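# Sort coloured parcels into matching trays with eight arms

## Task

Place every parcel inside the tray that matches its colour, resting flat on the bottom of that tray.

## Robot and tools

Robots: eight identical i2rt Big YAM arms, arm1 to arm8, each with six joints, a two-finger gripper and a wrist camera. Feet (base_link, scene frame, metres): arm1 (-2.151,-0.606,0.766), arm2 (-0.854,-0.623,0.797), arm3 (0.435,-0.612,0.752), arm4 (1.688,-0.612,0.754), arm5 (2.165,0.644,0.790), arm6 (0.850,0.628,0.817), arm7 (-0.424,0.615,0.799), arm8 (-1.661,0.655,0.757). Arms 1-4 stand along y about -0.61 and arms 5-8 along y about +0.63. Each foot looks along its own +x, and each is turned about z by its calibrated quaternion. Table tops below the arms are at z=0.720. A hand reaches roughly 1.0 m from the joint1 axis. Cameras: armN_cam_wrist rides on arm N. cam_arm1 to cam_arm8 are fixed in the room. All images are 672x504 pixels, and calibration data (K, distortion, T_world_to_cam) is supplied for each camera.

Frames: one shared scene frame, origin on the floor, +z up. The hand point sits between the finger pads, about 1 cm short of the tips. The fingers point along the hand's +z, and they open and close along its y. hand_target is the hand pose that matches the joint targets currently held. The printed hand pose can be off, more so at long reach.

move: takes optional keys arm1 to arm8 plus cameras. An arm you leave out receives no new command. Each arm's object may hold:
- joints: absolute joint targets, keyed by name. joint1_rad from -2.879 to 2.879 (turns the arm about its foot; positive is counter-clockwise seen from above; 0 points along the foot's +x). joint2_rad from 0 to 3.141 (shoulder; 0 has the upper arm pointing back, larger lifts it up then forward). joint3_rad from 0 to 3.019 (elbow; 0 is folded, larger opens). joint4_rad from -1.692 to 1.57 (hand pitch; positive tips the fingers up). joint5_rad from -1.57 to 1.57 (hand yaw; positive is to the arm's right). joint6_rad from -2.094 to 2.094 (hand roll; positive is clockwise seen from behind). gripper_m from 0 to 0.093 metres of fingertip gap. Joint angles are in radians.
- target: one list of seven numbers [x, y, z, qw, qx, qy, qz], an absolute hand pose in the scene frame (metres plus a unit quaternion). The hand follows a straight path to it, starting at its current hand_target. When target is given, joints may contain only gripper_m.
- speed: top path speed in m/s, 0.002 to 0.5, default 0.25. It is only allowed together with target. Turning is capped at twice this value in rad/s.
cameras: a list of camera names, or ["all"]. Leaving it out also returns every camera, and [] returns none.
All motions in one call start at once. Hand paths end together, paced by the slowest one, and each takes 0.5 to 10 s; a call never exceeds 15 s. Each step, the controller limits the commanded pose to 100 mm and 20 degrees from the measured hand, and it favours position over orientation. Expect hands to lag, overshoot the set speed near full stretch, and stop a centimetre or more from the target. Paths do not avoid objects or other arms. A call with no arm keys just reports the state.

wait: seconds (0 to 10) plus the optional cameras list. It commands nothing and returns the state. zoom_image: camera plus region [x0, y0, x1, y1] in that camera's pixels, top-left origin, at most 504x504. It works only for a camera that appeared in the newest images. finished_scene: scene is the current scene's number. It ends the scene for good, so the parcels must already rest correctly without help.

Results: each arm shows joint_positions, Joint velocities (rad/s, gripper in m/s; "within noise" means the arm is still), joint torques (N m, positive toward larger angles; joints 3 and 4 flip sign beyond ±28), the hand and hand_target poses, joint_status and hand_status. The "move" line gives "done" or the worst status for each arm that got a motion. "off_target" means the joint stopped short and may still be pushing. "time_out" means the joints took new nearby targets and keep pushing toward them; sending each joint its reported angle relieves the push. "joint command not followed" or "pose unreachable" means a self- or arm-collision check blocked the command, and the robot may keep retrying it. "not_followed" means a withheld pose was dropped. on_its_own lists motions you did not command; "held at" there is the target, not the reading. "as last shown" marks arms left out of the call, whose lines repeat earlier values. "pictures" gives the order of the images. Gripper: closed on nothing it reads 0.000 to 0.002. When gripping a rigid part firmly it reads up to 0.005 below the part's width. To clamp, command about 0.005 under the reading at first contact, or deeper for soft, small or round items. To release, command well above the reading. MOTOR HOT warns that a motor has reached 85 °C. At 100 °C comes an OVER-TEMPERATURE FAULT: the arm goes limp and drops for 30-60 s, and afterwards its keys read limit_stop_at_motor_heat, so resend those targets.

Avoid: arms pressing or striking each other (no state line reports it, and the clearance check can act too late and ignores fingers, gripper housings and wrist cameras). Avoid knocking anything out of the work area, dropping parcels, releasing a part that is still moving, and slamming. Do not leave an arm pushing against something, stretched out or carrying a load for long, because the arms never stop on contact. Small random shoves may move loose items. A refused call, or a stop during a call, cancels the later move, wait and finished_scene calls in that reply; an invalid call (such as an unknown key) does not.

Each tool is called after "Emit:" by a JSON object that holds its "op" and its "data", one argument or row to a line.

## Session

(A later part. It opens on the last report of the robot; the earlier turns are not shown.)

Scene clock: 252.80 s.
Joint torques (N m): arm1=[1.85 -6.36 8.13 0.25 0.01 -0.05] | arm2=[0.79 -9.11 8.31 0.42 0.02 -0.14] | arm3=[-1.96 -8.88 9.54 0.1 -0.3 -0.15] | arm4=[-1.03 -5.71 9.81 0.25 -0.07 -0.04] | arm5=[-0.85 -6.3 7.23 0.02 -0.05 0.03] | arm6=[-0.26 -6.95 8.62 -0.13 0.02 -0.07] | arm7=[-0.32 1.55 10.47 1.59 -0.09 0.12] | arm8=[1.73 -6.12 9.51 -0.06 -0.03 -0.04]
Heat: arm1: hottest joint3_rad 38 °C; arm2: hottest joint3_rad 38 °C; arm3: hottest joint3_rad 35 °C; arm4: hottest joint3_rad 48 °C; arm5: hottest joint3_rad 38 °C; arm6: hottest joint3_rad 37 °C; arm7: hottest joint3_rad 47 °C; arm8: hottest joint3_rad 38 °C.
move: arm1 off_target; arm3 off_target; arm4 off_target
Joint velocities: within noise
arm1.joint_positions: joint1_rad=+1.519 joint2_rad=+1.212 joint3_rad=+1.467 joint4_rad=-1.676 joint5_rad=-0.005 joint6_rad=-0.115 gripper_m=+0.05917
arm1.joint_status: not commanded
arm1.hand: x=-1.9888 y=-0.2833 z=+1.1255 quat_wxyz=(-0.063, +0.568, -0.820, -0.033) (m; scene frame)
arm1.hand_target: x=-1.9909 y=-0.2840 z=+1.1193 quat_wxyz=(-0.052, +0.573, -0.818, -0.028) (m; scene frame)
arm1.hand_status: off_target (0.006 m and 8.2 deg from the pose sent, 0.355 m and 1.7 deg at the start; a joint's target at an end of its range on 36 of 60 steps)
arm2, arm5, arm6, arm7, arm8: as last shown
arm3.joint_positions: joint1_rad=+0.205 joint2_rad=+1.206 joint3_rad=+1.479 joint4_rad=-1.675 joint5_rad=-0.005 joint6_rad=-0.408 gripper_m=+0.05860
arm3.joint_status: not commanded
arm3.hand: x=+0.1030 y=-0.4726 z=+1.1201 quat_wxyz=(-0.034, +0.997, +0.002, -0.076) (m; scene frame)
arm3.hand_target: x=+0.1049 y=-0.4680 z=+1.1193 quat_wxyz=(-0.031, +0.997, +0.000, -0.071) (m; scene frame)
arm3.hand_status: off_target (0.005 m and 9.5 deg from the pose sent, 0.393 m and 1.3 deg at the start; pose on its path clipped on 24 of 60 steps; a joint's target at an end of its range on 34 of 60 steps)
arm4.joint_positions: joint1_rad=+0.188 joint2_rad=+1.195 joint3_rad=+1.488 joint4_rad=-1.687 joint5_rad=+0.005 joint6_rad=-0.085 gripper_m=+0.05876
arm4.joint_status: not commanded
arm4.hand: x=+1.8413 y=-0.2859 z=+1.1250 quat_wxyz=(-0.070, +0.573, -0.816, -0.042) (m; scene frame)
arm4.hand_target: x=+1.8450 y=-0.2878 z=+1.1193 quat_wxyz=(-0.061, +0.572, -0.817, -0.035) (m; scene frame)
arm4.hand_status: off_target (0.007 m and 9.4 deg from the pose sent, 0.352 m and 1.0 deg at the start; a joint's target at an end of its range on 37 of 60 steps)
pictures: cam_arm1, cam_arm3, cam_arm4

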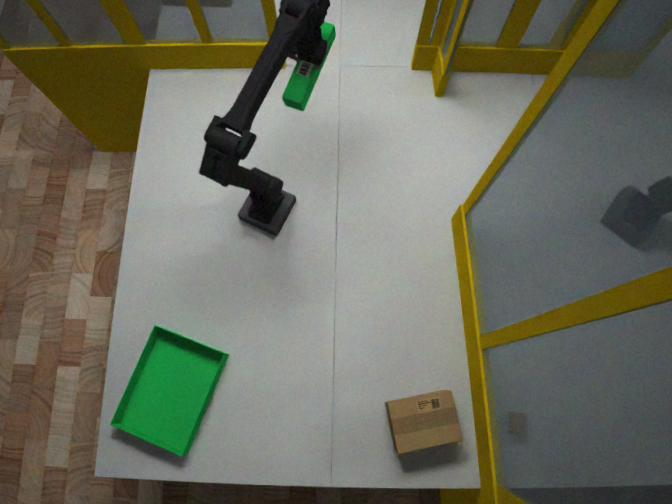

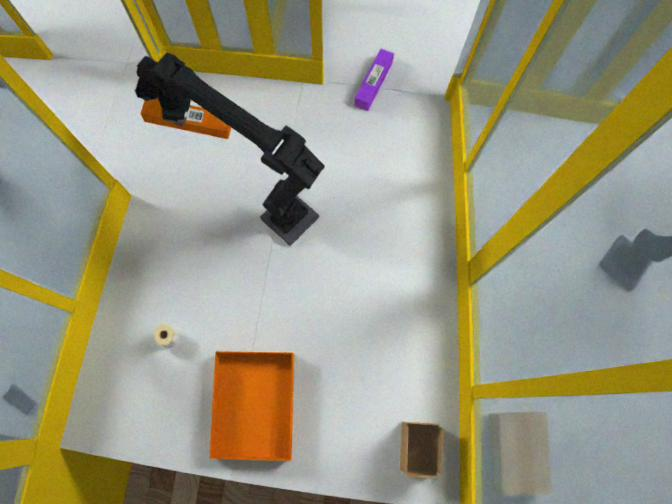

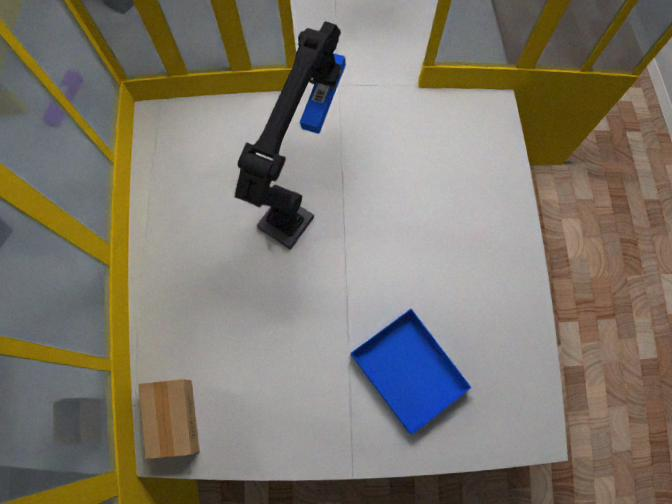

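Emit:
{"op": "move", "data": {
  "arm1": {"joints":{"joint1_rad":-1.548,"joint6_rad":-0.04}},
  "arm4": {"joints":{"joint1_rad":-1.88,"joint6_rad":0.035}},
  "arm3": {"joints":{"joint1_rad":2.13,"joint6_rad":-0.075}},
  "arm7": {"joints":{"joint1_rad":-1.04,"joint6_rad":0.24,"joint5_rad":0}},
  "cameras": []
}}

Emit:
{"op": "move", "data": {
  "arm1": {"target":[-2.415,-1.232,0.95,0,0.822,0.569,0],"speed":0.35},
  "arm4": {"target":[2.114,-1.182,0.95,0,0.463,0.886,0],"speed":0.35},
  "arm3": {"target":[0.402,-1.285,0.95,0,0.698,0.716,0],"speed":0.35},
  "cameras": ["arm1_cam_wrist","arm3_cam_wrist","arm4_cam_wrist","cam_arm1","cam_arm3","cam_arm4"]
}}

Scene clock: 267.50 s.
Joint torques (N m): arm1=[1.32 -6.77 8.05 0.28 -0.02 0.06] | arm2=[0.79 -9.11 8.31 0.42 0.02 -0.14] | arm3=[-0.15 -9.58 9.58 0.1 -0.1 0.14] | arm4=[-0.03 -5.6 9.78 0.28 -0.1 0.11] | arm5=[-1.08 -6.59 7.15 0.08 -0.06 0.05] | arm6=[-0.26 -6.83 8.59 -0.13 0.01 -0.07] | arm7=[-1.26 1.55 10.48 1.57 0.04 0.18] | arm8=[1.73 -6.18 9.47 -0.12 -0.04 -0.05]
Heat: arm1: hottest joint3_rad 37 °C; arm2: hottest joint3_rad 38 °C; arm3: hottest joint3_rad 35 °C; arm4: hottest joint3_rad 45 °C; arm5: hottest joint3_rad 38 °C; arm6: hottest joint3_rad 37 °C; arm7: hottest joint3_rad 47 °C; arm8: hottest joint3_rad 37 °C.
move: arm1 done; arm3 done; arm4 done; arm7 done
Joint velocities: within noise
arm1.joint_positions: joint1_rad=-1.549 joint2_rad=+1.217 joint3_rad=+1.467 joint4_rad=-1.676 joint5_rad=-0.005 joint6_rad=-0.045 gripper_m=+0.05916
arm1.joint_status: all done
arm1.hand: x=-2.2928 y=-0.9337 z=+1.1295 quat_wxyz=(-0.046, -0.819, -0.569, +0.061) (m; scene frame)
arm1.hand_target: x=-2.2911 y=-0.9317 z=+1.1249 quat_wxyz=(-0.042, -0.821, -0.567, +0.052) (m; scene frame)
arm1.hand_status: not commanded
arm2, arm5, arm6, arm8: as last shown
arm3.joint_positions: joint1_rad=+2.126 joint2_rad=+1.211 joint3_rad=+1.479 joint4_rad=-1.675 joint5_rad=-0.010 joint6_rad=-0.091 gripper_m=+0.05864
arm3.joint_status: all done
arm3.hand: x=+0.4146 y=-0.9740 z=+1.1170 quat_wxyz=(+0.057, +0.692, +0.717, -0.055) (m; scene frame)
arm3.hand_target: x=+0.4158 y=-0.9728 z=+1.1181 quat_wxyz=(+0.056, +0.697, +0.713, -0.053) (m; scene frame)
arm3.hand_status: not commanded
arm4.joint_positions: joint1_rad=-1.882 joint2_rad=+1.196 joint3_rad=+1.488 joint4_rad=-1.687 joint5_rad=+0.006 joint6_rad=+0.028 gripper_m=+0.05877
arm4.joint_status: all done
arm4.hand: x=+1.9033 y=-0.8935 z=+1.1297 quat_wxyz=(-0.075, -0.459, -0.884, +0.048) (m; scene frame)
arm4.hand_target: x=+1.9036 y=-0.8927 z=+1.1246 quat_wxyz=(-0.066, -0.461, -0.884, +0.043) (m; scene frame)
arm4.hand_status: not commanded
arm7.joint_positions: joint1_rad=-1.031 joint2_rad=+0.535 joint3_rad=+1.368 joint4_rad=-1.177 joint5_rad=-0.002 joint6_rad=+0.230 gripper_m=+0.09397
arm7.joint_status: all done
arm7.hand: x=-0.4452 y=+0.3952 z=+1.3802 quat_wxyz=(-0.432, -0.665, -0.477, +0.378) (m; scene frame)
arm7.hand_target: x=-0.4472 y=+0.3995 z=+1.3915 quat_wxyz=(-0.440, -0.664, -0.465, +0.386) (m; scene frame)
arm7.hand_status: not commanded
pictures: none
No camera images: "cameras" was empty.

Scene clock: 269.83 s.
Joint torques (N m): arm1=[2.14 -19.66 12.85 -0.08 0.19 0.07] | arm2=[0.79 -9.11 8.29 0.42 0.02 -0.13] | arm3=[0.38 -23.82 14.37 -0.34 0.03 0.12] | arm4=[-1.08 -19.25 14.75 -0.16 -0.15 0.04] | arm5=[-1.03 -6.18 7.17 0.1 -0.04 0.06] | arm6=[-0.32 -6.89 8.58 -0.12 0.02 -0.06] | arm7=[-1.14 1.55 10.51 1.62 0.03 0.18] | arm8=[1.61 -6.42 9.51 -0.05 -0.03 -0.05]
Heat: arm1: hottest joint3_rad 37 °C; arm2: hottest joint3_rad 38 °C; arm3: hottest joint3_rad 35 °C; arm4: hottest joint3_rad 46 °C; arm5: hottest joint3_rad 38 °C; arm6: hottest joint3_rad 37 °C; arm7: hottest joint3_rad 47 °C; arm8: hottest joint3_rad 37 °C.
move: arm1 off_target; arm3 off_target; arm4 off_target
Joint velocities: within noise
arm1.joint_positions: joint1_rad=-1.549 joint2_rad=+2.185 joint3_rad=+2.227 joint4_rad=-1.641 joint5_rad=+0.004 joint6_rad=-0.042 gripper_m=+0.05916
arm1.joint_status: not commanded
arm1.hand: x=-2.4151 y=-1.2206 z=+0.9422 quat_wxyz=(+0.004, -0.822, -0.569, -0.010) (m; scene frame)
arm1.hand_target: x=-2.4147 y=-1.2314 z=+0.9500 quat_wxyz=(-0.001, -0.822, -0.569, +0.001) (m; scene frame)
arm1.hand_status: off_target (0.014 m and 1.2 deg from the pose sent, 0.369 m and 8.8 deg at the start)
arm2, arm5, arm6, arm7, arm8: as last shown
arm3.joint_positions: joint1_rad=+2.126 joint2_rad=+2.162 joint3_rad=+2.214 joint4_rad=-1.661 joint5_rad=+0.001 joint6_rad=-0.088 gripper_m=+0.05864
arm3.joint_status: not commanded
arm3.hand: x=+0.3972 y=-1.2731 z=+0.9289 quat_wxyz=(-0.013, +0.695, +0.718, +0.018) (m; scene frame)
arm3.hand_target: x=+0.4020 y=-1.2837 z=+0.9501 quat_wxyz=(+0.001, +0.698, +0.716, +0.000) (m; scene frame)
arm3.hand_status: off_target (0.025 m and 2.6 deg from the pose sent, 0.353 m and 9.1 deg at the start)
arm4.joint_positions: joint1_rad=-1.882 joint2_rad=+2.269 joint3_rad=+2.413 joint4_rad=-1.684 joint5_rad=-0.013 joint6_rad=+0.028 gripper_m=+0.05877
arm4.joint_status: not commanded
arm4.hand: x=+2.1116 y=-1.1719 z=+0.9399 quat_wxyz=(-0.013, -0.461, -0.887, +0.008) (m; scene frame)
arm4.hand_target: x=+2.1132 y=-1.1811 z=+0.9497 quat_wxyz=(-0.026, -0.463, -0.886, +0.013) (m; scene frame)
arm4.hand_status: off_target (0.014 m and 1.8 deg from the pose sent, 0.400 m and 10.2 deg at the start; a joint's target at an end of its range on 29 of 70 steps)
pictures: arm1_cam_wrist, arm3_cam_wrist, arm4_cam_wrist, cam_arm1, cam_arm3, cam_arm4
camera_calibration:
arm1_cam_wrist: T_world_to_cam=[[-0.930359, 0.36655, -0.00858281, -1.79033], [0.290828, 0.752017, 0.591515, 1.06767], [0.223274, 0.547825, -0.806248, 2.09409], [0, 0, 0, 1]] pos_world=[-2.44371, -1.29385, 1.04145]
arm3_cam_wrist: T_world_to_cam=[[-0.999614, -0.027766, 0.00111369, 0.359578], [-0.0211632, 0.786653, 0.617032, 0.442598], [-0.0180086, 0.61677, -0.786937, 1.64733], [0, 0, 0, 1]] pos_world=[0.398472, -1.35421, 1.02285]
arm4_cam_wrist: T_world_to_cam=[[-0.80998, -0.586299, 0.0136714, 1.00778], [-0.481387, 0.677997, 0.555506, 1.29366], [-0.334962, 0.443367, -0.8314, 2.13319], [0, 0, 0, 1]] pos_world=[2.15357, -1.23203, 1.04112]

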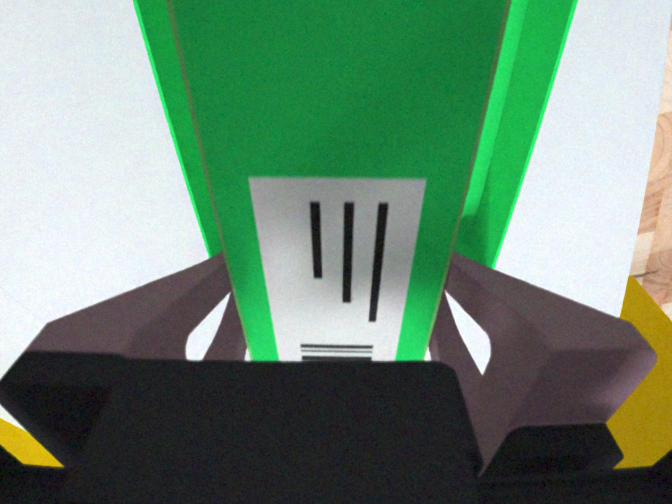

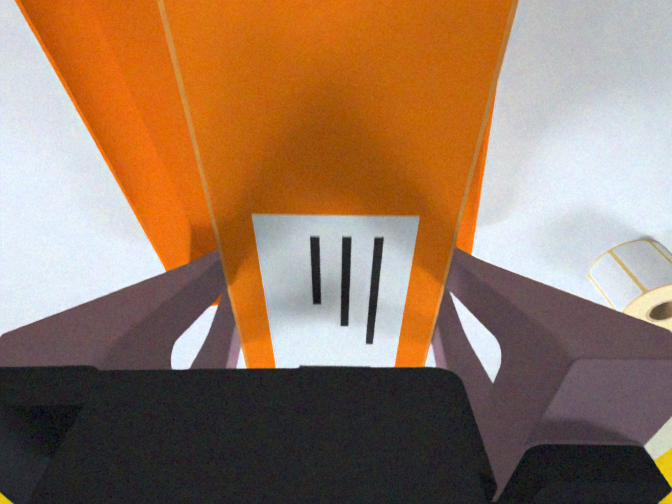

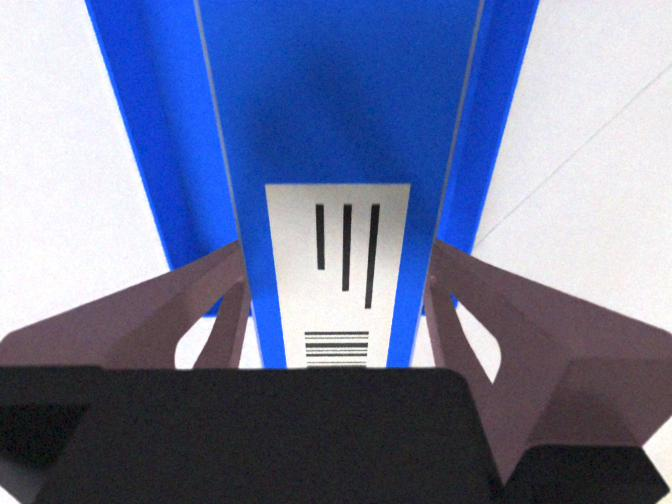

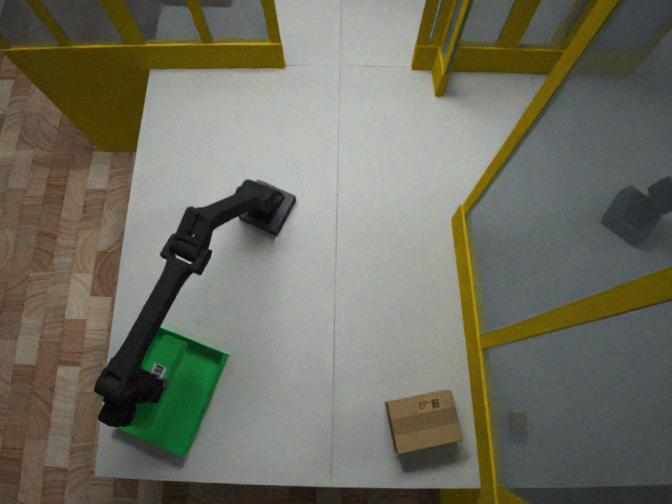

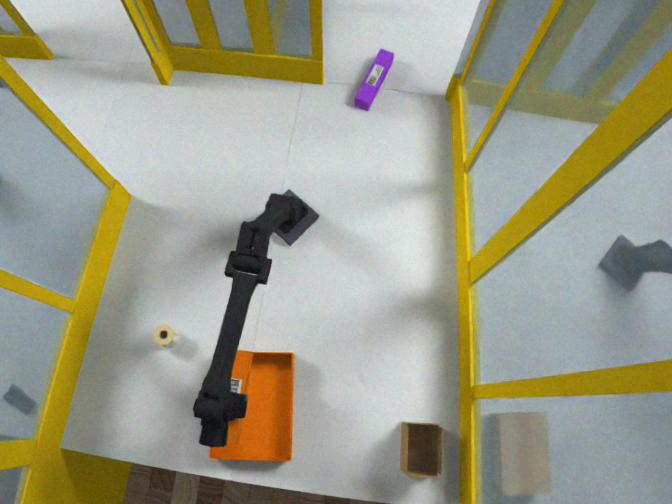

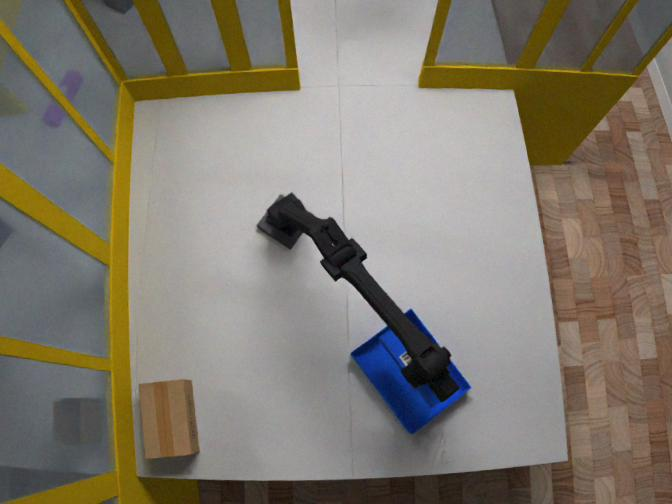

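Emit:
{"op": "move", "data": {
  "arm1": {"target":[-2.426,-1.228,0.86,0,0.822,0.569,0],"speed":0.2},
  "arm4": {"target":[2.131,-1.183,0.86,0,0.463,0.886,0],"speed":0.2},
  "arm3": {"target":[0.424,-1.293,0.86,0,0.698,0.716,0],"speed":0.2},
  "cameras": []
}}

Emit:
{"op": "move", "data": {
  "arm1": {"target":[-2.426,-1.228,0.771,0,0.822,0.569,0],"speed":0.12},
  "arm4": {"target":[2.131,-1.183,0.776,0,0.463,0.886,0],"speed":0.12},
  "arm3": {"target":[0.424,-1.293,0.768,0,0.698,0.716,0],"speed":0.12},
  "cameras": ["cam_arm1","cam_arm3","cam_arm4"]
}}

Scene clock: 296.27 s.
Joint torques (N m): arm1=[0.44 -20.48 8.25 0.85 0.17 -0.07] | arm2=[0.79 -9.11 8.31 0.42 0.02 -0.14] | arm3=[0.5 -24.53 9.72 0.53 0.01 0.12] | arm4=[0.67 -19.96 11.74 0.49 -0.15 0.11] | arm5=[-0.38 -6.3 7.24 0.18 -0.06 0.05] | arm6=[-0.32 -6.95 8.59 -0.13 0.01 -0.06] | arm7=[-1.08 1.61 10.47 1.58 0.05 0.18] | arm8=[1.79 -6.07 9.47 -0.01 -0.03 -0.04]
Heat: arm1: hottest joint3_rad 43 °C; arm2: hottest joint3_rad 37 °C; arm3: hottest joint3_rad 38 °C; arm4: hottest joint3_rad 50 °C; arm5: hottest joint3_rad 38 °C; arm6: hottest joint3_rad 37 °C; arm7: hottest joint3_rad 48 °C; arm8: hottest joint3_rad 37 °C.
move: arm1 off_target; arm3 done; arm4 off_target
Joint velocities: within noise
arm1.joint_positions: joint1_rad=-1.549 joint2_rad=+2.206 joint3_rad=+2.074 joint4_rad=-1.442 joint5_rad=+0.004 joint6_rad=-0.045 gripper_m=+0.05916
arm1.joint_status: not commanded
arm1.hand: x=-2.4184 y=-1.2295 z=+0.8704 quat_wxyz=(-0.003, -0.822, -0.570, +0.001) (m; scene frame)
arm1.hand_target: x=-2.4259 y=-1.2278 z=+0.8600 quat_wxyz=(+0.000, -0.822, -0.569, +0.000) (m; scene frame)
arm1.hand_status: off_target (0.013 m and 0.4 deg from the pose sent, 0.083 m and 1.2 deg at the start)
arm2.joint_positions: joint1_rad=-2.055 joint2_rad=+1.243 joint3_rad=+1.428 joint4_rad=-1.673 joint5_rad=+0.002 joint6_rad=+0.440 gripper_m=+0.09292
arm2.joint_status: not commanded
arm2.hand: x=-0.5260 y=-0.4754 z=+1.1336 quat_wxyz=(-0.038, -0.007, -0.999, -0.017) (m; scene frame)
arm2.hand_target: x=-0.5270 y=-0.4729 z=+1.1293 quat_wxyz=(-0.029, +0.000, -0.999, -0.013) (m; scene frame)
arm2.hand_status: not commanded
arm3.joint_positions: joint1_rad=+2.156 joint2_rad=+2.201 joint3_rad=+2.088 joint4_rad=-1.477 joint5_rad=+0.001 joint6_rad=-0.056 gripper_m=+0.05864
arm3.joint_status: not commanded
arm3.hand: x=+0.4171 y=-1.2870 z=+0.8550 quat_wxyz=(-0.007, +0.696, +0.718, +0.010) (m; scene frame)
arm3.hand_target: x=+0.4242 y=-1.2929 z=+0.8600 quat_wxyz=(+0.000, +0.698, +0.716, +0.000) (m; scene frame)
arm3.hand_status: done (0.010 m and 1.5 deg from the pose sent, 0.076 m and 2.6 deg at the start)
arm4.joint_positions: joint1_rad=-1.882 joint2_rad=+2.354 joint3_rad=+2.372 joint4_rad=-1.595 joint5_rad=-0.013 joint6_rad=+0.038 gripper_m=+0.05877
arm4.joint_status: not commanded
arm4.hand: x=+2.1195 y=-1.1845 z=+0.8661 quat_wxyz=(+0.003, -0.465, -0.885, +0.000) (m; scene frame)
arm4.hand_target: x=+2.1307 y=-1.1828 z=+0.8601 quat_wxyz=(+0.000, -0.463, -0.886, +0.000) (m; scene frame)
arm4.hand_status: off_target (0.013 m and 0.4 deg from the pose sent, 0.083 m and 1.8 deg at the start)
arm5.joint_positions: joint1_rad=+1.565 joint2_rad=+1.250 joint3_rad=+1.447 joint4_rad=-1.676 joint5_rad=+0.000 joint6_rad=+0.071 gripper_m=+0.09288
arm5.joint_status: not commanded
arm5.hand: x=+2.0669 y=+0.2912 z=+1.1291 quat_wxyz=(+0.028, +0.815, +0.577, -0.032) (m; scene frame)
arm5.hand_target: x=+2.0669 y=+0.2919 z=+1.1294 quat_wxyz=(+0.024, +0.818, +0.574, -0.029) (m; scene frame)
arm5.hand_status: not commanded
arm6.joint_positions: joint1_rad=-1.224 joint2_rad=+1.291 joint3_rad=+1.404 joint4_rad=-1.682 joint5_rad=+0.000 joint6_rad=+0.079 gripper_m=+0.09288
arm6.joint_status: not commanded
arm6.hand: x=+0.7527 y=+0.2792 z=+1.1274 quat_wxyz=(+0.000, -0.819, -0.573, +0.001) (m; scene frame)
arm6.hand_target: x=+0.7549 y=+0.2810 z=+1.1301 quat_wxyz=(+0.000, -0.819, -0.574, +0.000) (m; scene frame)
arm6.hand_status: not commanded
arm7: as last shown
arm8.joint_positions: joint1_rad=+0.333 joint2_rad=+1.196 joint3_rad=+1.490 joint4_rad=-1.673 joint5_rad=-0.002 joint6_rad=+0.075 gripper_m=+0.09293
arm8.joint_status: not commanded
arm8.hand: x=-1.7580 y=+0.3102 z=+1.1350 quat_wxyz=(-0.062, -0.815, -0.571, +0.074) (m; scene frame)
arm8.hand_target: x=-1.7590 y=+0.3099 z=+1.1293 quat_wxyz=(-0.054, -0.816, -0.572, +0.066) (m; scene frame)
arm8.hand_status: not commanded
pictures: none
No camera images: "cameras" was empty.

Scene clock: 297.87 s.
Joint torques (N m): arm1=[0.91 -20.48 7.95 0.75 0.19 -0.11] | arm2=[0.79 -9.11 8.31 0.42 0.03 -0.14] | arm3=[0.44 -24.47 9.2 0.58 0.03 0.11] | arm4=[0.85 -19.25 10.02 0.77 -0.14 0.12] | arm5=[-0.73 -6.3 7.17 0.08 -0.05 0.07] | arm6=[-0.26 -6.89 8.58 -0.14 0.02 -0.07] | arm7=[-1.14 1.67 10.43 1.61 0.05 0.19] | arm8=[1.67 -6.24 9.55 -0.21 -0.03 -0.05]
Heat: arm1: hottest joint3_rad 43 °C; arm2: hottest joint3_rad 37 °C; arm3: hottest joint3_rad 38 °C; arm4: hottest joint3_rad 50 °C; arm5: hottest joint3_rad 38 °C; arm6: hottest joint3_rad 37 °C; arm7: hottest joint3_rad 48 °C; arm8: hottest joint3_rad 37 °C.
move: arm1 off_target; arm3 done; arm4 off_target
Joint velocities: within noise
arm1.joint_positions: joint1_rad=-1.549 joint2_rad=+2.269 joint3_rad=+1.951 joint4_rad=-1.253 joint5_rad=+0.004 joint6_rad=-0.046 gripper_m=+0.05916
arm1.joint_status: not commanded
arm1.hand: x=-2.4184 y=-1.2312 z=+0.7831 quat_wxyz=(-0.003, -0.821, -0.571, +0.002) (m; scene frame)
arm1.hand_target: x=-2.4258 y=-1.2277 z=+0.7710 quat_wxyz=(+0.000, -0.822, -0.569, +0.000) (m; scene frame)
arm1.hand_status: off_target (0.015 m and 0.5 deg from the pose sent, 0.100 m and 0.4 deg at the start)
arm2, arm5, arm6, arm7, arm8: as last shown
arm3.joint_positions: joint1_rad=+2.156 joint2_rad=+2.258 joint3_rad=+1.952 joint4_rad=-1.277 joint5_rad=+0.002 joint6_rad=-0.056 gripper_m=+0.05864
arm3.joint_status: not commanded
arm3.hand: x=+0.4175 y=-1.2873 z=+0.7668 quat_wxyz=(-0.005, +0.696, +0.718, +0.008) (m; scene frame)
arm3.hand_target: x=+0.4241 y=-1.2929 z=+0.7681 quat_wxyz=(+0.000, +0.698, +0.716, +0.000) (m; scene frame)
arm3.hand_status: done (0.009 m and 1.1 deg from the pose sent, 0.088 m and 1.5 deg at the start)
arm4.joint_positions: joint1_rad=-1.882 joint2_rad=+2.371 joint3_rad=+2.222 joint4_rad=-1.404 joint5_rad=-0.013 joint6_rad=+0.040 gripper_m=+0.05877
arm4.joint_status: not commanded
arm4.hand: x=+2.1220 y=-1.1895 z=+0.7973 quat_wxyz=(-0.008, -0.466, -0.885, +0.005) (m; scene frame)
arm4.hand_target: x=+2.1304 y=-1.1826 z=+0.7764 quat_wxyz=(+0.000, -0.463, -0.886, +0.000) (m; scene frame)
arm4.hand_status: off_target (0.024 m and 1.2 deg from the pose sent, 0.091 m and 0.4 deg at the start)
pictures: cam_arm1, cam_arm3, cam_arm4

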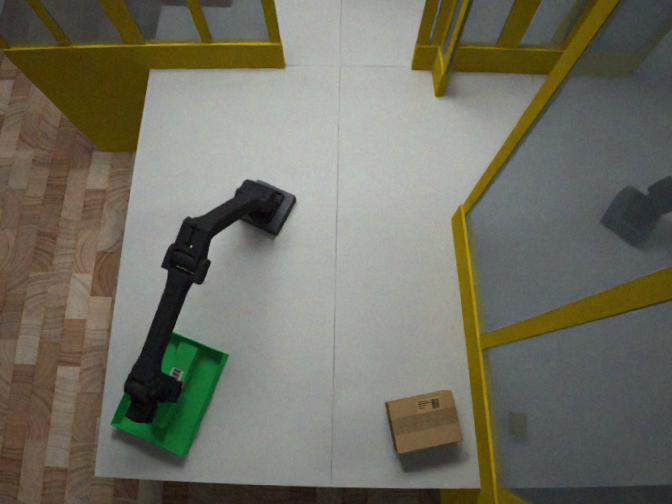

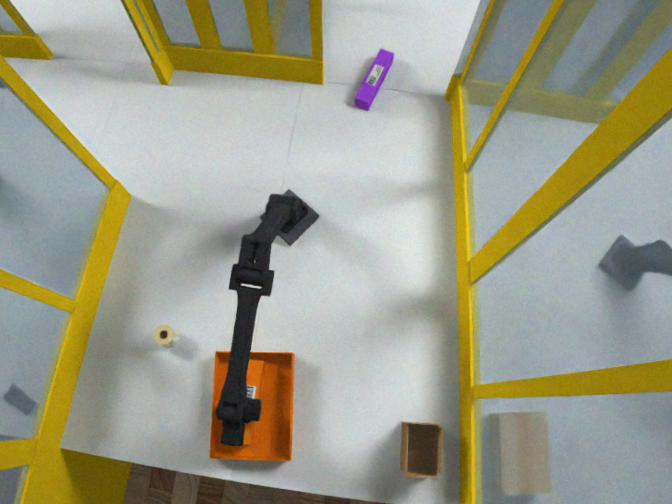

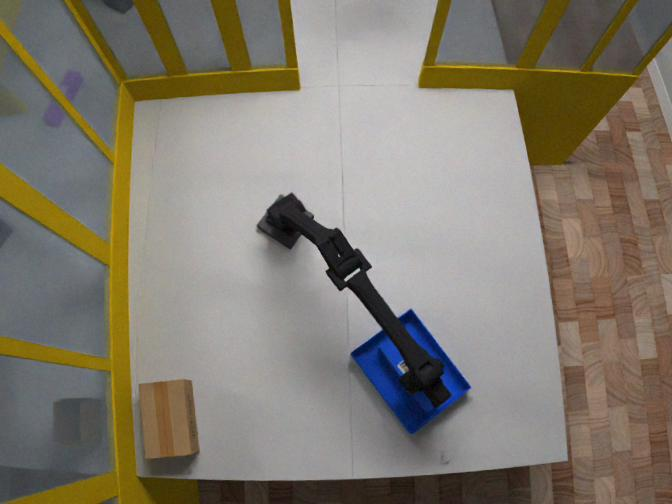

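Emit:
{"op": "move", "data": {
  "arm1": {"target":[-2.424,-1.229,0.762,0,0.822,0.569,0],"speed":0.12},
  "arm4": {"target":[2.13,-1.185,0.762,0,0.463,0.886,0],"speed":0.12},
  "arm3": {"target":[0.424,-1.293,0.761,0,0.698,0.716,0],"speed":0.12},
  "cameras": ["arm1_cam_wrist","arm4_cam_wrist","arm3_cam_wrist"]
}}

Scene clock: 305.20 s.
Joint torques (N m): arm1=[0.91 -19.55 7.28 0.84 0.18 -0.05] | arm2=[0.79 -9.11 8.31 0.42 0.02 -0.14] | arm3=[0.38 -24 8.59 0.88 0.03 0.11] | arm4=[0.62 -19.19 9.77 0.77 -0.14 0.1] | arm5=[-0.97 -5.83 7.1 0.03 -0.04 0.02] | arm6=[-0.26 -6.95 8.58 -0.14 0.02 -0.07] | arm7=[-1.08 1.49 10.47 1.57 0.04 0.18] | arm8=[1.67 -6.12 9.58 -0.03 -0.03 -0.05]
Heat: arm1: hottest joint3_rad 42 °C; arm2: hottest joint3_rad 37 °C; arm3: hottest joint3_rad 37 °C; arm4: hottest joint3_rad 49 °C; arm5: hottest joint3_rad 38 °C; arm6: hottest joint3_rad 37 °C; arm7: hottest joint3_rad 48 °C; arm8: hottest joint3_rad 37 °C.
move: arm1 off_target; arm3 done; arm4 off_target
Joint velocities: within noise
arm1.joint_positions: joint1_rad=-1.549 joint2_rad=+2.269 joint3_rad=+1.951 joint4_rad=-1.237 joint5_rad=+0.004 joint6_rad=-0.046 gripper_m=+0.05916
arm1.joint_status: not commanded
arm1.hand: x=-2.4200 y=-1.2350 z=+0.7832 quat_wxyz=(-0.008, -0.821, -0.571, +0.009) (m; scene frame)
arm1.hand_target: x=-2.4237 y=-1.2285 z=+0.7623 quat_wxyz=(+0.000, -0.822, -0.569, +0.000) (m; scene frame)
arm1.hand_status: off_target (0.022 m and 1.4 deg from the pose sent, 0.022 m and 0.5 deg at the start)
arm2, arm5, arm6, arm7, arm8: as last shown
arm3.joint_positions: joint1_rad=+2.156 joint2_rad=+2.258 joint3_rad=+1.952 joint4_rad=-1.272 joint5_rad=+0.002 joint6_rad=-0.056 gripper_m=+0.05864
arm3.joint_status: not commanded
arm3.hand: x=+0.4175 y=-1.2886 z=+0.7668 quat_wxyz=(-0.003, +0.696, +0.718, +0.006) (m; scene frame)
arm3.hand_target: x=+0.4241 y=-1.2929 z=+0.7611 quat_wxyz=(+0.000, +0.698, +0.716, +0.000) (m; scene frame)
arm3.hand_status: done (0.010 m and 0.8 deg from the pose sent, 0.010 m and 1.1 deg at the start)
arm4.joint_positions: joint1_rad=-1.882 joint2_rad=+2.382 joint3_rad=+2.213 joint4_rad=-1.378 joint5_rad=-0.013 joint6_rad=+0.040 gripper_m=+0.05877
arm4.joint_status: not commanded
arm4.hand: x=+2.1233 y=-1.1916 z=+0.7859 quat_wxyz=(-0.010, -0.466, -0.885, +0.006) (m; scene frame)
arm4.hand_target: x=+2.1293 y=-1.1845 z=+0.7623 quat_wxyz=(+0.000, -0.463, -0.886, +0.000) (m; scene frame)
arm4.hand_status: off_target (0.026 m and 1.4 deg from the pose sent, 0.036 m and 1.1 deg at the start)
pictures: arm1_cam_wrist, arm3_cam_wrist, arm4_cam_wrist
camera_calibration:
arm1_cam_wrist: T_world_to_cam=[[-0.931635, 0.363329, -0.00690862, -1.79942], [0.298831, 0.776793, 0.55434, 1.25308], [0.206775, 0.514378, -0.832262, 1.91406], [0, 0, 0, 1]] pos_world=[-2.44664, -1.30415, 0.885938]
arm3_cam_wrist: T_world_to_cam=[[-0.999658, -0.0256389, 0.00506019, 0.379289], [-0.0176554, 0.805334, 0.592559, 0.596659], [-0.0192677, 0.592267, -0.805511, 1.51289], [0, 0, 0, 1]] pos_world=[0.418844, -1.36682, 0.863179]
arm4_cam_wrist: T_world_to_cam=[[-0.816643, -0.576985, 0.0135024, 1.03322], [-0.471273, 0.680162, 0.5615, 1.37457], [-0.333161, 0.452182, -0.827367, 2.02131], [0, 0, 0, 1]] pos_world=[2.165, -1.25278, 0.886593]

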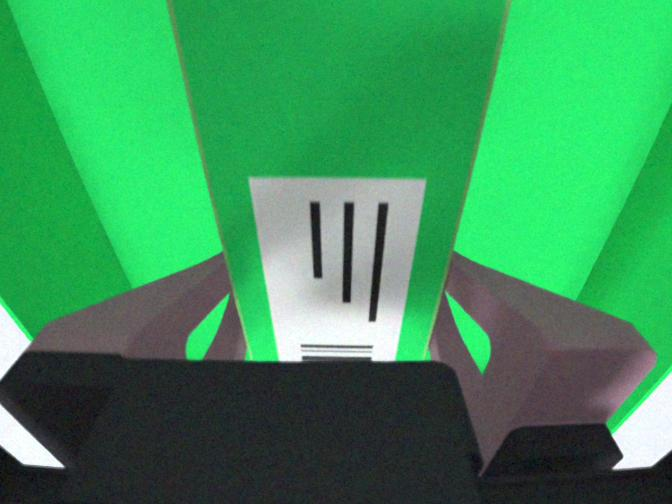

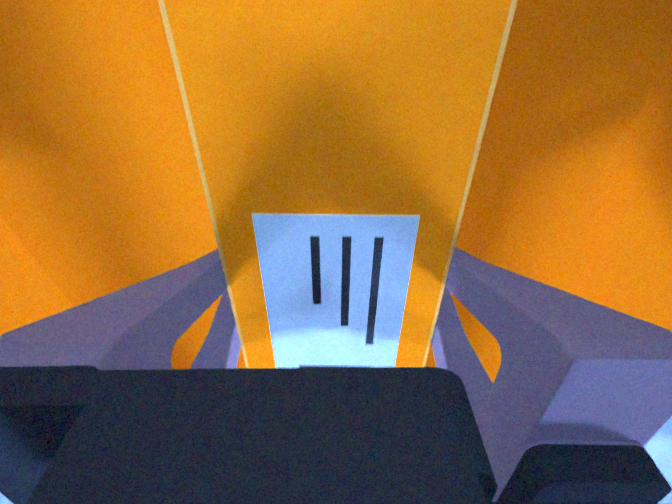

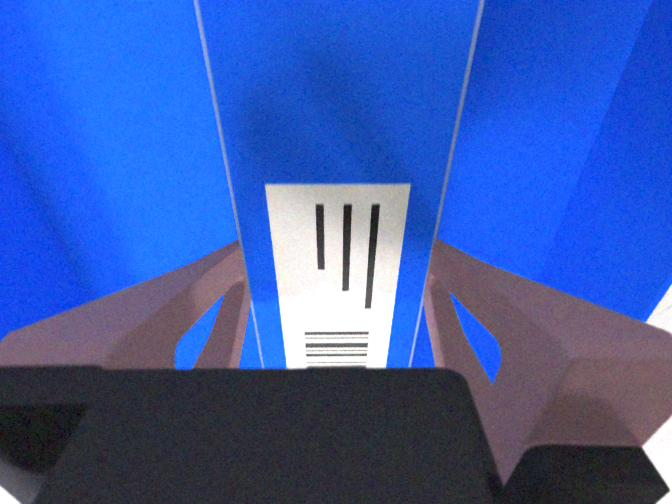

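Emit:
{"op": "move", "data": {
  "arm1": {"joints":{"gripper_m":0.093}},
  "arm3": {"joints":{"gripper_m":0.093}},
  "arm4": {"joints":{"gripper_m":0.093}},
  "cameras": []
}}

Emit:
{"op": "move", "data": {
  "arm1": {"target":[-2.42,-1.235,0.95,0,0.822,0.569,0],"speed":0.3},
  "arm4": {"target":[2.123,-1.191,0.95,0,0.463,0.886,0],"speed":0.3},
  "arm3": {"target":[0.418,-1.287,0.95,0,0.698,0.716,0],"speed":0.3},
  "cameras": []
}}

Emit:
{"op": "move", "data": {
  "arm1": {"target":[-2.292,-0.933,1.12,0,0.822,0.569,0],"speed":0.4},
  "arm4": {"target":[1.904,-0.893,1.12,0,0.463,0.886,0],"speed":0.4},
  "arm3": {"target":[0.425,-0.974,1.12,0,0.698,0.716,0],"speed":0.4},
  "cameras": ["cam_arm1","cam_arm3","cam_arm4"]
}}

Emit:
{"op": "move", "data": {
  "arm3": {"joints":{"joint1_rad":-1.34,"joint6_rad":-0.03}},
  "cameras": []
}}

Emit:
{"op": "move", "data": {
  "arm3": {"target":[0.68,0,0.93,0,0.574,-0.819,0],"speed":0.4},
  "cameras": ["arm3_cam_wrist"]
}}

Scene clock: 324.17 s.
Joint torques (N m): arm1=[0.85 -19.43 7.35 0.73 0.19 -0.06] | arm2=[0.79 -9.11 8.29 0.42 0.02 -0.14] | arm3=[0.5 -24 8.61 0.64 0.02 0.12] | arm4=[0.62 -19.14 9.77 0.77 -0.14 0.1] | arm5=[-0.62 -6.18 7.21 0.1 -0.05 0.05] | arm6=[-0.26 -6.89 8.62 -0.14 0.02 -0.07] | arm7=[-1.2 1.55 10.47 1.55 0.04 0.19] | arm8=[1.49 -6.18 9.55 -0.03 -0.03 -0.04]
Heat: arm1: hottest joint3_rad 39 °C; arm2: hottest joint3_rad 37 °C; arm3: hottest joint2_rad 37 °C; arm4: hottest joint3_rad 47 °C; arm5: hottest joint3_rad 38 °C; arm6: hottest joint3_rad 37 °C; arm7: hottest joint3_rad 48 °C; arm8: hottest joint3_rad 37 °C.
move: arm1 done; arm3 done; arm4 done
Joint velocities: within noise
arm1.joint_positions: joint1_rad=-1.549 joint2_rad=+2.269 joint3_rad=+1.951 joint4_rad=-1.237 joint5_rad=+0.004 joint6_rad=-0.046 gripper_m=+0.09278
arm1.joint_status: all done
arm1.hand: x=-2.4200 y=-1.2350 z=+0.7832 quat_wxyz=(-0.008, -0.821, -0.571, +0.009) (m; scene frame)
arm1.hand_target: x=-2.4237 y=-1.2285 z=+0.7623 quat_wxyz=(+0.000, -0.822, -0.569, +0.000) (m; scene frame)
arm1.hand_status: not commanded
arm2, arm5, arm6, arm7, arm8: as last shown
arm3.joint_positions: joint1_rad=+2.156 joint2_rad=+2.258 joint3_rad=+1.952 joint4_rad=-1.264 joint5_rad=+0.002 joint6_rad=-0.056 gripper_m=+0.09286
arm3.joint_status: all done
arm3.hand: x=+0.4174 y=-1.2906 z=+0.7667 quat_wxyz=(+0.000, +0.696, +0.718, +0.003) (m; scene frame)
arm3.hand_target: x=+0.4241 y=-1.2929 z=+0.7611 quat_wxyz=(+0.000, +0.698, +0.716, +0.000) (m; scene frame)
arm3.hand_status: not commanded
arm4.joint_positions: joint1_rad=-1.882 joint2_rad=+2.382 joint3_rad=+2.213 joint4_rad=-1.378 joint5_rad=-0.013 joint6_rad=+0.040 gripper_m=+0.09281
arm4.joint_status: all done
arm4.hand: x=+2.1233 y=-1.1916 z=+0.7859 quat_wxyz=(-0.010, -0.466, -0.885, +0.006) (m; scene frame)
arm4.hand_target: x=+2.1293 y=-1.1845 z=+0.7623 quat_wxyz=(+0.000, -0.463, -0.886, +0.000) (m; scene frame)
arm4.hand_status: not commanded
pictures: none
No camera images: "cameras" was empty.

Scene clock: 326.10 s.
Joint torques (N m): arm1=[1.85 -19.9 12.62 -0.18 0.18 0.08] | arm2=[0.79 -9.11 8.31 0.43 0.02 -0.14] | arm3=[-0.26 -23.12 14.24 -0.34 0.02 0.04] | arm4=[-0.91 -19.14 13.75 -0.08 -0.15 -0.03] | arm5=[-1.14 -6.36 7.21 0.13 -0.07 0.05] | arm6=[-0.21 -6.89 8.57 -0.16 0.01 -0.07] | arm7=[-1.2 1.55 10.44 1.65 0.05 0.18] | arm8=[1.85 -6.36 9.54 -0.1 -0.03 -0.06]
Heat: arm1: hottest joint3_rad 40 °C; arm2: hottest joint3_rad 37 °C; arm3: hottest joint2_rad 37 °C; arm4: hottest joint3_rad 47 °C; arm5: hottest joint3_rad 38 °C; arm6: hottest joint3_rad 37 °C; arm7: hottest joint3_rad 48 °C; arm8: hottest joint3_rad 37 °C.
move: arm1 off_target; arm3 off_target; arm4 off_target
Joint velocities: within noise
arm1.joint_positions: joint1_rad=-1.549 joint2_rad=+2.205 joint3_rad=+2.264 joint4_rad=-1.656 joint5_rad=+0.004 joint6_rad=-0.046 gripper_m=+0.09288
arm1.joint_status: not commanded
arm1.hand: x=-2.4173 y=-1.2256 z=+0.9430 quat_wxyz=(+0.004, -0.821, -0.571, -0.009) (m; scene frame)
arm1.hand_target: x=-2.4199 y=-1.2345 z=+0.9500 quat_wxyz=(+0.000, -0.822, -0.569, +0.001) (m; scene frame)
arm1.hand_status: off_target (0.012 m and 1.1 deg from the pose sent, 0.167 m and 1.4 deg at the start)
arm2, arm5, arm6, arm7, arm8: as last shown
arm3.joint_positions: joint1_rad=+2.156 joint2_rad=+2.159 joint3_rad=+2.229 joint4_rad=-1.667 joint5_rad=+0.002 joint6_rad=-0.056 gripper_m=+0.09297
arm3.joint_status: not commanded
arm3.hand: x=+0.4169 y=-1.2758 z=+0.9367 quat_wxyz=(-0.009, +0.696, +0.718, +0.013) (m; scene frame)
arm3.hand_target: x=+0.4181 y=-1.2861 z=+0.9500 quat_wxyz=(+0.001, +0.698, +0.716, -0.001) (m; scene frame)
arm3.hand_status: off_target (0.017 m and 1.8 deg from the pose sent, 0.183 m and 0.5 deg at the start; pose on its path clipped on 13 of 58 steps)
arm4.joint_positions: joint1_rad=-1.882 joint2_rad=+2.298 joint3_rad=+2.487 joint4_rad=-1.684 joint5_rad=-0.013 joint6_rad=+0.039 gripper_m=+0.09291
arm4.joint_status: not commanded
arm4.hand: x=+2.1209 y=-1.1841 z=+0.9489 quat_wxyz=(-0.034, -0.465, -0.885, +0.017) (m; scene frame)
arm4.hand_target: x=+2.1224 y=-1.1904 z=+0.9494 quat_wxyz=(-0.038, -0.463, -0.885, +0.018) (m; scene frame)
arm4.hand_status: off_target (0.007 m and 4.4 deg from the pose sent, 0.164 m and 1.4 deg at the start; pose on its path clipped on 3 of 58 steps; a joint's target at an end of its range on 40 of 58 steps)
pictures: none
No camera images: "cameras" was empty.

Scene clock: 328.13 s.
Joint torques (N m): arm1=[1.96 -6.07 7.99 0.32 0.19 0.08] | arm2=[0.79 -9.11 8.29 0.42 0.02 -0.14] | arm3=[0.03 -9.11 9.37 0.08 0.03 0.06] | arm4=[-0.97 -5.42 9.65 0.25 -0.15 -0.03] | arm5=[-0.85 -6.12 7.19 0.06 -0.03 0.06] | arm6=[-0.26 -6.89 8.59 -0.12 0.01 -0.07] | arm7=[-1.03 1.55 10.47 1.61 0.05 0.19] | arm8=[1.67 -6.3 9.5 -0.01 -0.01 -0.05]
Heat: arm1: hottest joint3_rad 39 °C; arm2: hottest joint3_rad 37 °C; arm3: hottest joint2_rad 37 °C; arm4: hottest joint3_rad 47 °C; arm5: hottest joint3_rad 38 °C; arm6: hottest joint3_rad 37 °C; arm7: hottest joint3_rad 48 °C; arm8: hottest joint3_rad 37 °C.
move: arm1 off_target; arm3 off_target; arm4 off_target
Joint velocities: within noise
arm1.joint_positions: joint1_rad=-1.549 joint2_rad=+1.221 joint3_rad=+1.464 joint4_rad=-1.676 joint5_rad=+0.005 joint6_rad=-0.044 gripper_m=+0.09288
arm1.joint_status: not commanded
arm1.hand: x=-2.2947 y=-0.9336 z=+1.1265 quat_wxyz=(-0.040, -0.820, -0.568, +0.061) (m; scene frame)
arm1.hand_target: x=-2.2921 y=-0.9331 z=+1.1193 quat_wxyz=(-0.031, -0.821, -0.568, +0.050) (m; scene frame)
arm1.hand_status: off_target (0.007 m and 8.3 deg from the pose sent, 0.364 m and 1.2 deg at the start; a joint's target at an end of its range on 35 of 61 steps)
arm2, arm5, arm6, arm7, arm8: as last shown
arm3.joint_positions: joint1_rad=+2.156 joint2_rad=+1.209 joint3_rad=+1.486 joint4_rad=-1.675 joint5_rad=+0.002 joint6_rad=-0.056 gripper_m=+0.09297
arm3.joint_status: not commanded
arm3.hand: x=+0.4234 y=-0.9748 z=+1.1201 quat_wxyz=(+0.057, +0.694, +0.715, -0.060) (m; scene frame)
arm3.hand_target: x=+0.4251 y=-0.9741 z=+1.1192 quat_wxyz=(+0.053, +0.696, +0.714, -0.057) (m; scene frame)
arm3.hand_status: off_target (0.002 m and 9.5 deg from the pose sent, 0.353 m and 1.8 deg at the start; pose on its path clipped on 8 of 61 steps; a joint's target at an end of its range on 37 of 61 steps)
arm4.joint_positions: joint1_rad=-1.882 joint2_rad=+1.199 joint3_rad=+1.483 joint4_rad=-1.687 joint5_rad=-0.014 joint6_rad=+0.036 gripper_m=+0.09291
arm4.joint_status: not commanded
arm4.hand: x=+1.9061 y=-0.8916 z=+1.1262 quat_wxyz=(-0.075, -0.462, -0.883, +0.037) (m; scene frame)
arm4.hand_target: x=+1.9040 y=-0.8931 z=+1.1192 quat_wxyz=(-0.064, -0.462, -0.884, +0.031) (m; scene frame)
arm4.hand_status: off_target (0.007 m and 9.6 deg from the pose sent, 0.401 m and 4.4 deg at the start; a joint's target at an end of its range on 35 of 61 steps)
pictures: cam_arm1, cam_arm3, cam_arm4

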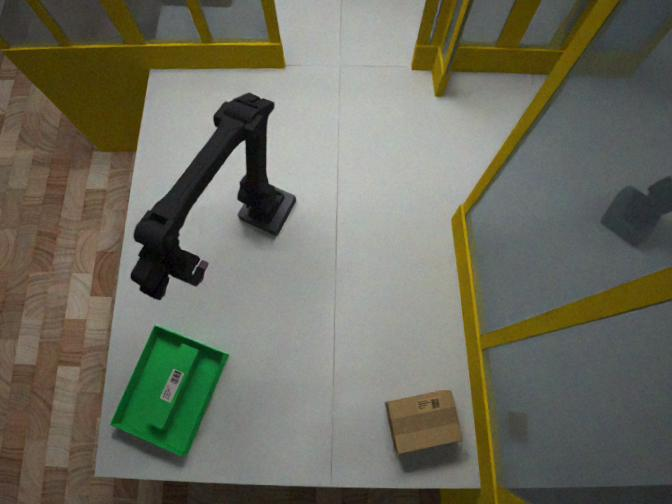

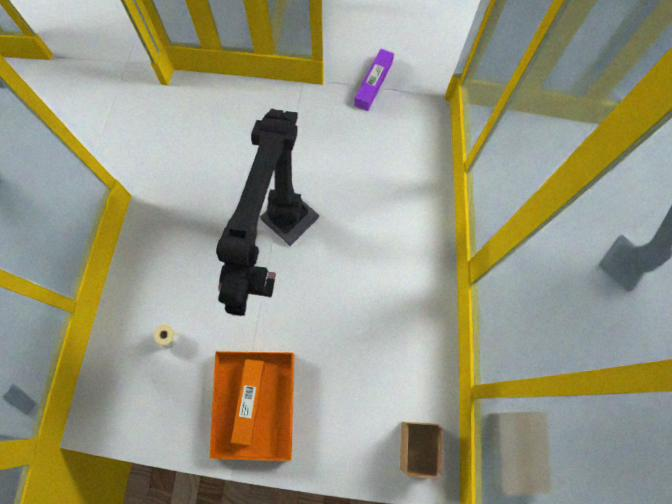

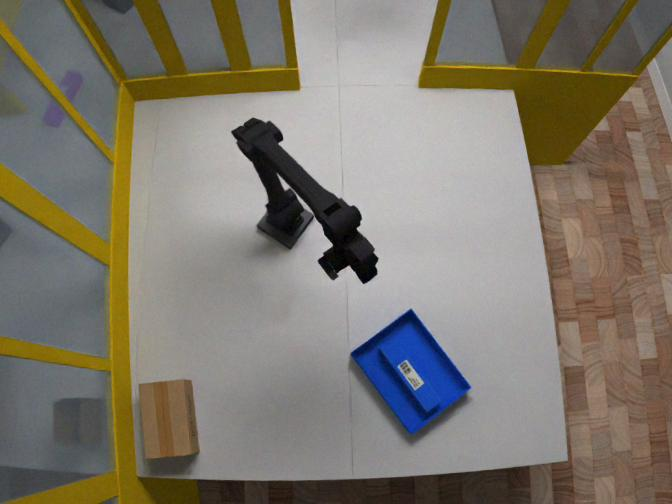

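Scene clock: 331.30 s.
Joint torques (N m): arm1=[1.79 -6.12 8.02 0.23 0.19 0.09] | arm2=[0.79 -9.11 8.31 0.42 0.02 -0.14] | arm3=[-0.91 -9 9.33 0.12 -0.13 0.11] | arm4=[-0.91 -5.42 9.65 0.25 -0.15 -0.03] | arm5=[-1.85 -5.95 7.15 0.03 -0.07 0.02] | arm6=[-0.21 -6.95 8.59 -0.13 0.02 -0.06] | arm7=[-1.08 1.67 10.48 1.62 0.05 0.18] | arm8=[1.61 -6.18 9.54 -0.09 -0.01 -0.07]
Heat: arm1: hottest joint3_rad 39 °C; arm2: hottest joint3_rad 37 °C; arm3: hottest joint2_rad 36 °C; arm4: hottest joint3_rad 46 °C; arm5: hottest joint3_rad 38 °C; arm6: hottest joint3_rad 37 °C; arm7: hottest joint3_rad 48 °C; arm8: hottest joint3_rad 37 °C.
move: arm3 done
Joint velocities: within noise
arm1, arm2, arm4, arm5, arm6, arm8: as last shown
arm3.joint_positions: joint1_rad=-1.337 joint2_rad=+1.209 joint3_rad=+1.486 joint4_rad=-1.675 joint5_rad=+0.007 joint6_rad=-0.044 gripper_m=+0.09301
arm3.joint_status: all done
arm3.hand: x=+0.5675 y=-0.2787 z=+1.1250 quat_wxyz=(-0.078, +0.578, -0.811, -0.045) (m; scene frame)
arm3.hand_target: x=+0.5682 y=-0.2799 z=+1.1241 quat_wxyz=(-0.073, +0.571, -0.817, -0.042) (m; scene frame)
arm3.hand_status: not commanded
arm7.joint_positions: joint1_rad=-1.031 joint2_rad=+0.535 joint3_rad=+1.368 joint4_rad=-1.177 joint5_rad=-0.002 joint6_rad=+0.230 gripper_m=+0.09397
arm7.joint_status: not commanded
arm7.hand: x=-0.4452 y=+0.3952 z=+1.3802 quat_wxyz=(-0.432, -0.665, -0.477, +0.378) (m; scene frame)
arm7.hand_target: x=-0.4472 y=+0.3995 z=+1.3915 quat_wxyz=(-0.440, -0.664, -0.465, +0.386) (m; scene frame)
arm7.hand_status: not commanded
pictures: none
No camera images: "cameras" was empty.

Scene clock: 333.37 s.
Joint torques (N m): arm1=[1.9 -6.12 7.99 0.2 0.18 0.05] | arm2=[0.79 -9.11 8.31 0.42 0.02 -0.14] | arm3=[-1.03 -22.89 14.24 -0.53 -0.27 0.08] | arm4=[-0.85 -5.42 9.65 0.24 -0.15 -0.03] | arm5=[-1.14 -6.48 7.16 0.06 -0.06 0.03] | arm6=[-0.26 -6.89 8.62 -0.13 0.02 -0.06] | arm7=[-1.14 1.73 10.43 1.57 0.04 0.19] | arm8=[1.61 -6.18 9.51 -0.1 -0.03 -0.06]
Heat: arm1: hottest joint3_rad 39 °C; arm2: hottest joint3_rad 37 °C; arm3: hottest joint2_rad 36 °C; arm4: hottest joint3_rad 46 °C; arm5: hottest joint3_rad 38 °C; arm6: hottest joint3_rad 37 °C; arm7: hottest joint3_rad 48 °C; arm8: hottest joint3_rad 37 °C.
move: arm3 off_target
Joint velocities: within noise
arm1, arm2, arm4, arm5, arm6, arm7, arm8: as last shown
arm3.joint_positions: joint1_rad=-1.337 joint2_rad=+2.118 joint3_rad=+2.073 joint4_rad=-1.571 joint5_rad=+0.001 joint6_rad=-0.044 gripper_m=+0.09301
arm3.joint_status: not commanded
arm3.hand: x=+0.6729 y=-0.0110 z=+0.9120 quat_wxyz=(+0.015, +0.580, -0.814, +0.012) (m; scene frame)
arm3.hand_target: x=+0.6796 y=-0.0009 z=+0.9301 quat_wxyz=(-0.001, +0.574, -0.819, +0.000) (m; scene frame)
arm3.hand_status: off_target (0.022 m and 2.4 deg from the pose sent, 0.358 m and 10.4 deg at the start)
pictures: arm3_cam_wrist
camera_calibration:
arm3_cam_wrist: T_world_to_cam=[[0.943635, -0.330768, 0.0120401, -0.650752], [-0.26829, -0.74308, 0.613068, -0.380876], [-0.193837, -0.581743, -0.789938, 0.968448], [0, 0, 0, 1]] pos_world=[0.699608, 0.0651187, 1.00635]

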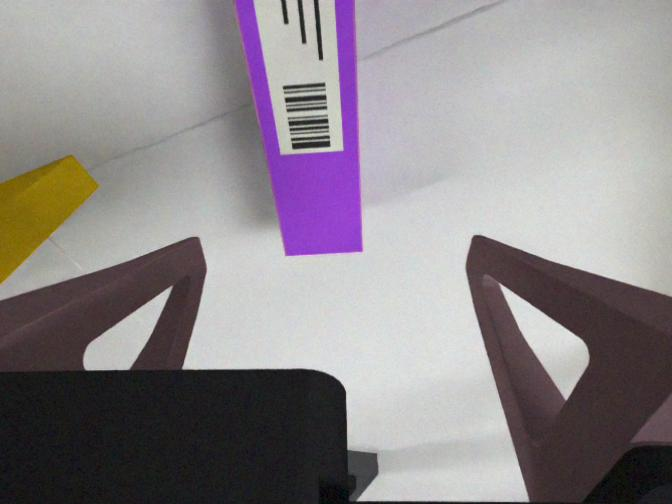

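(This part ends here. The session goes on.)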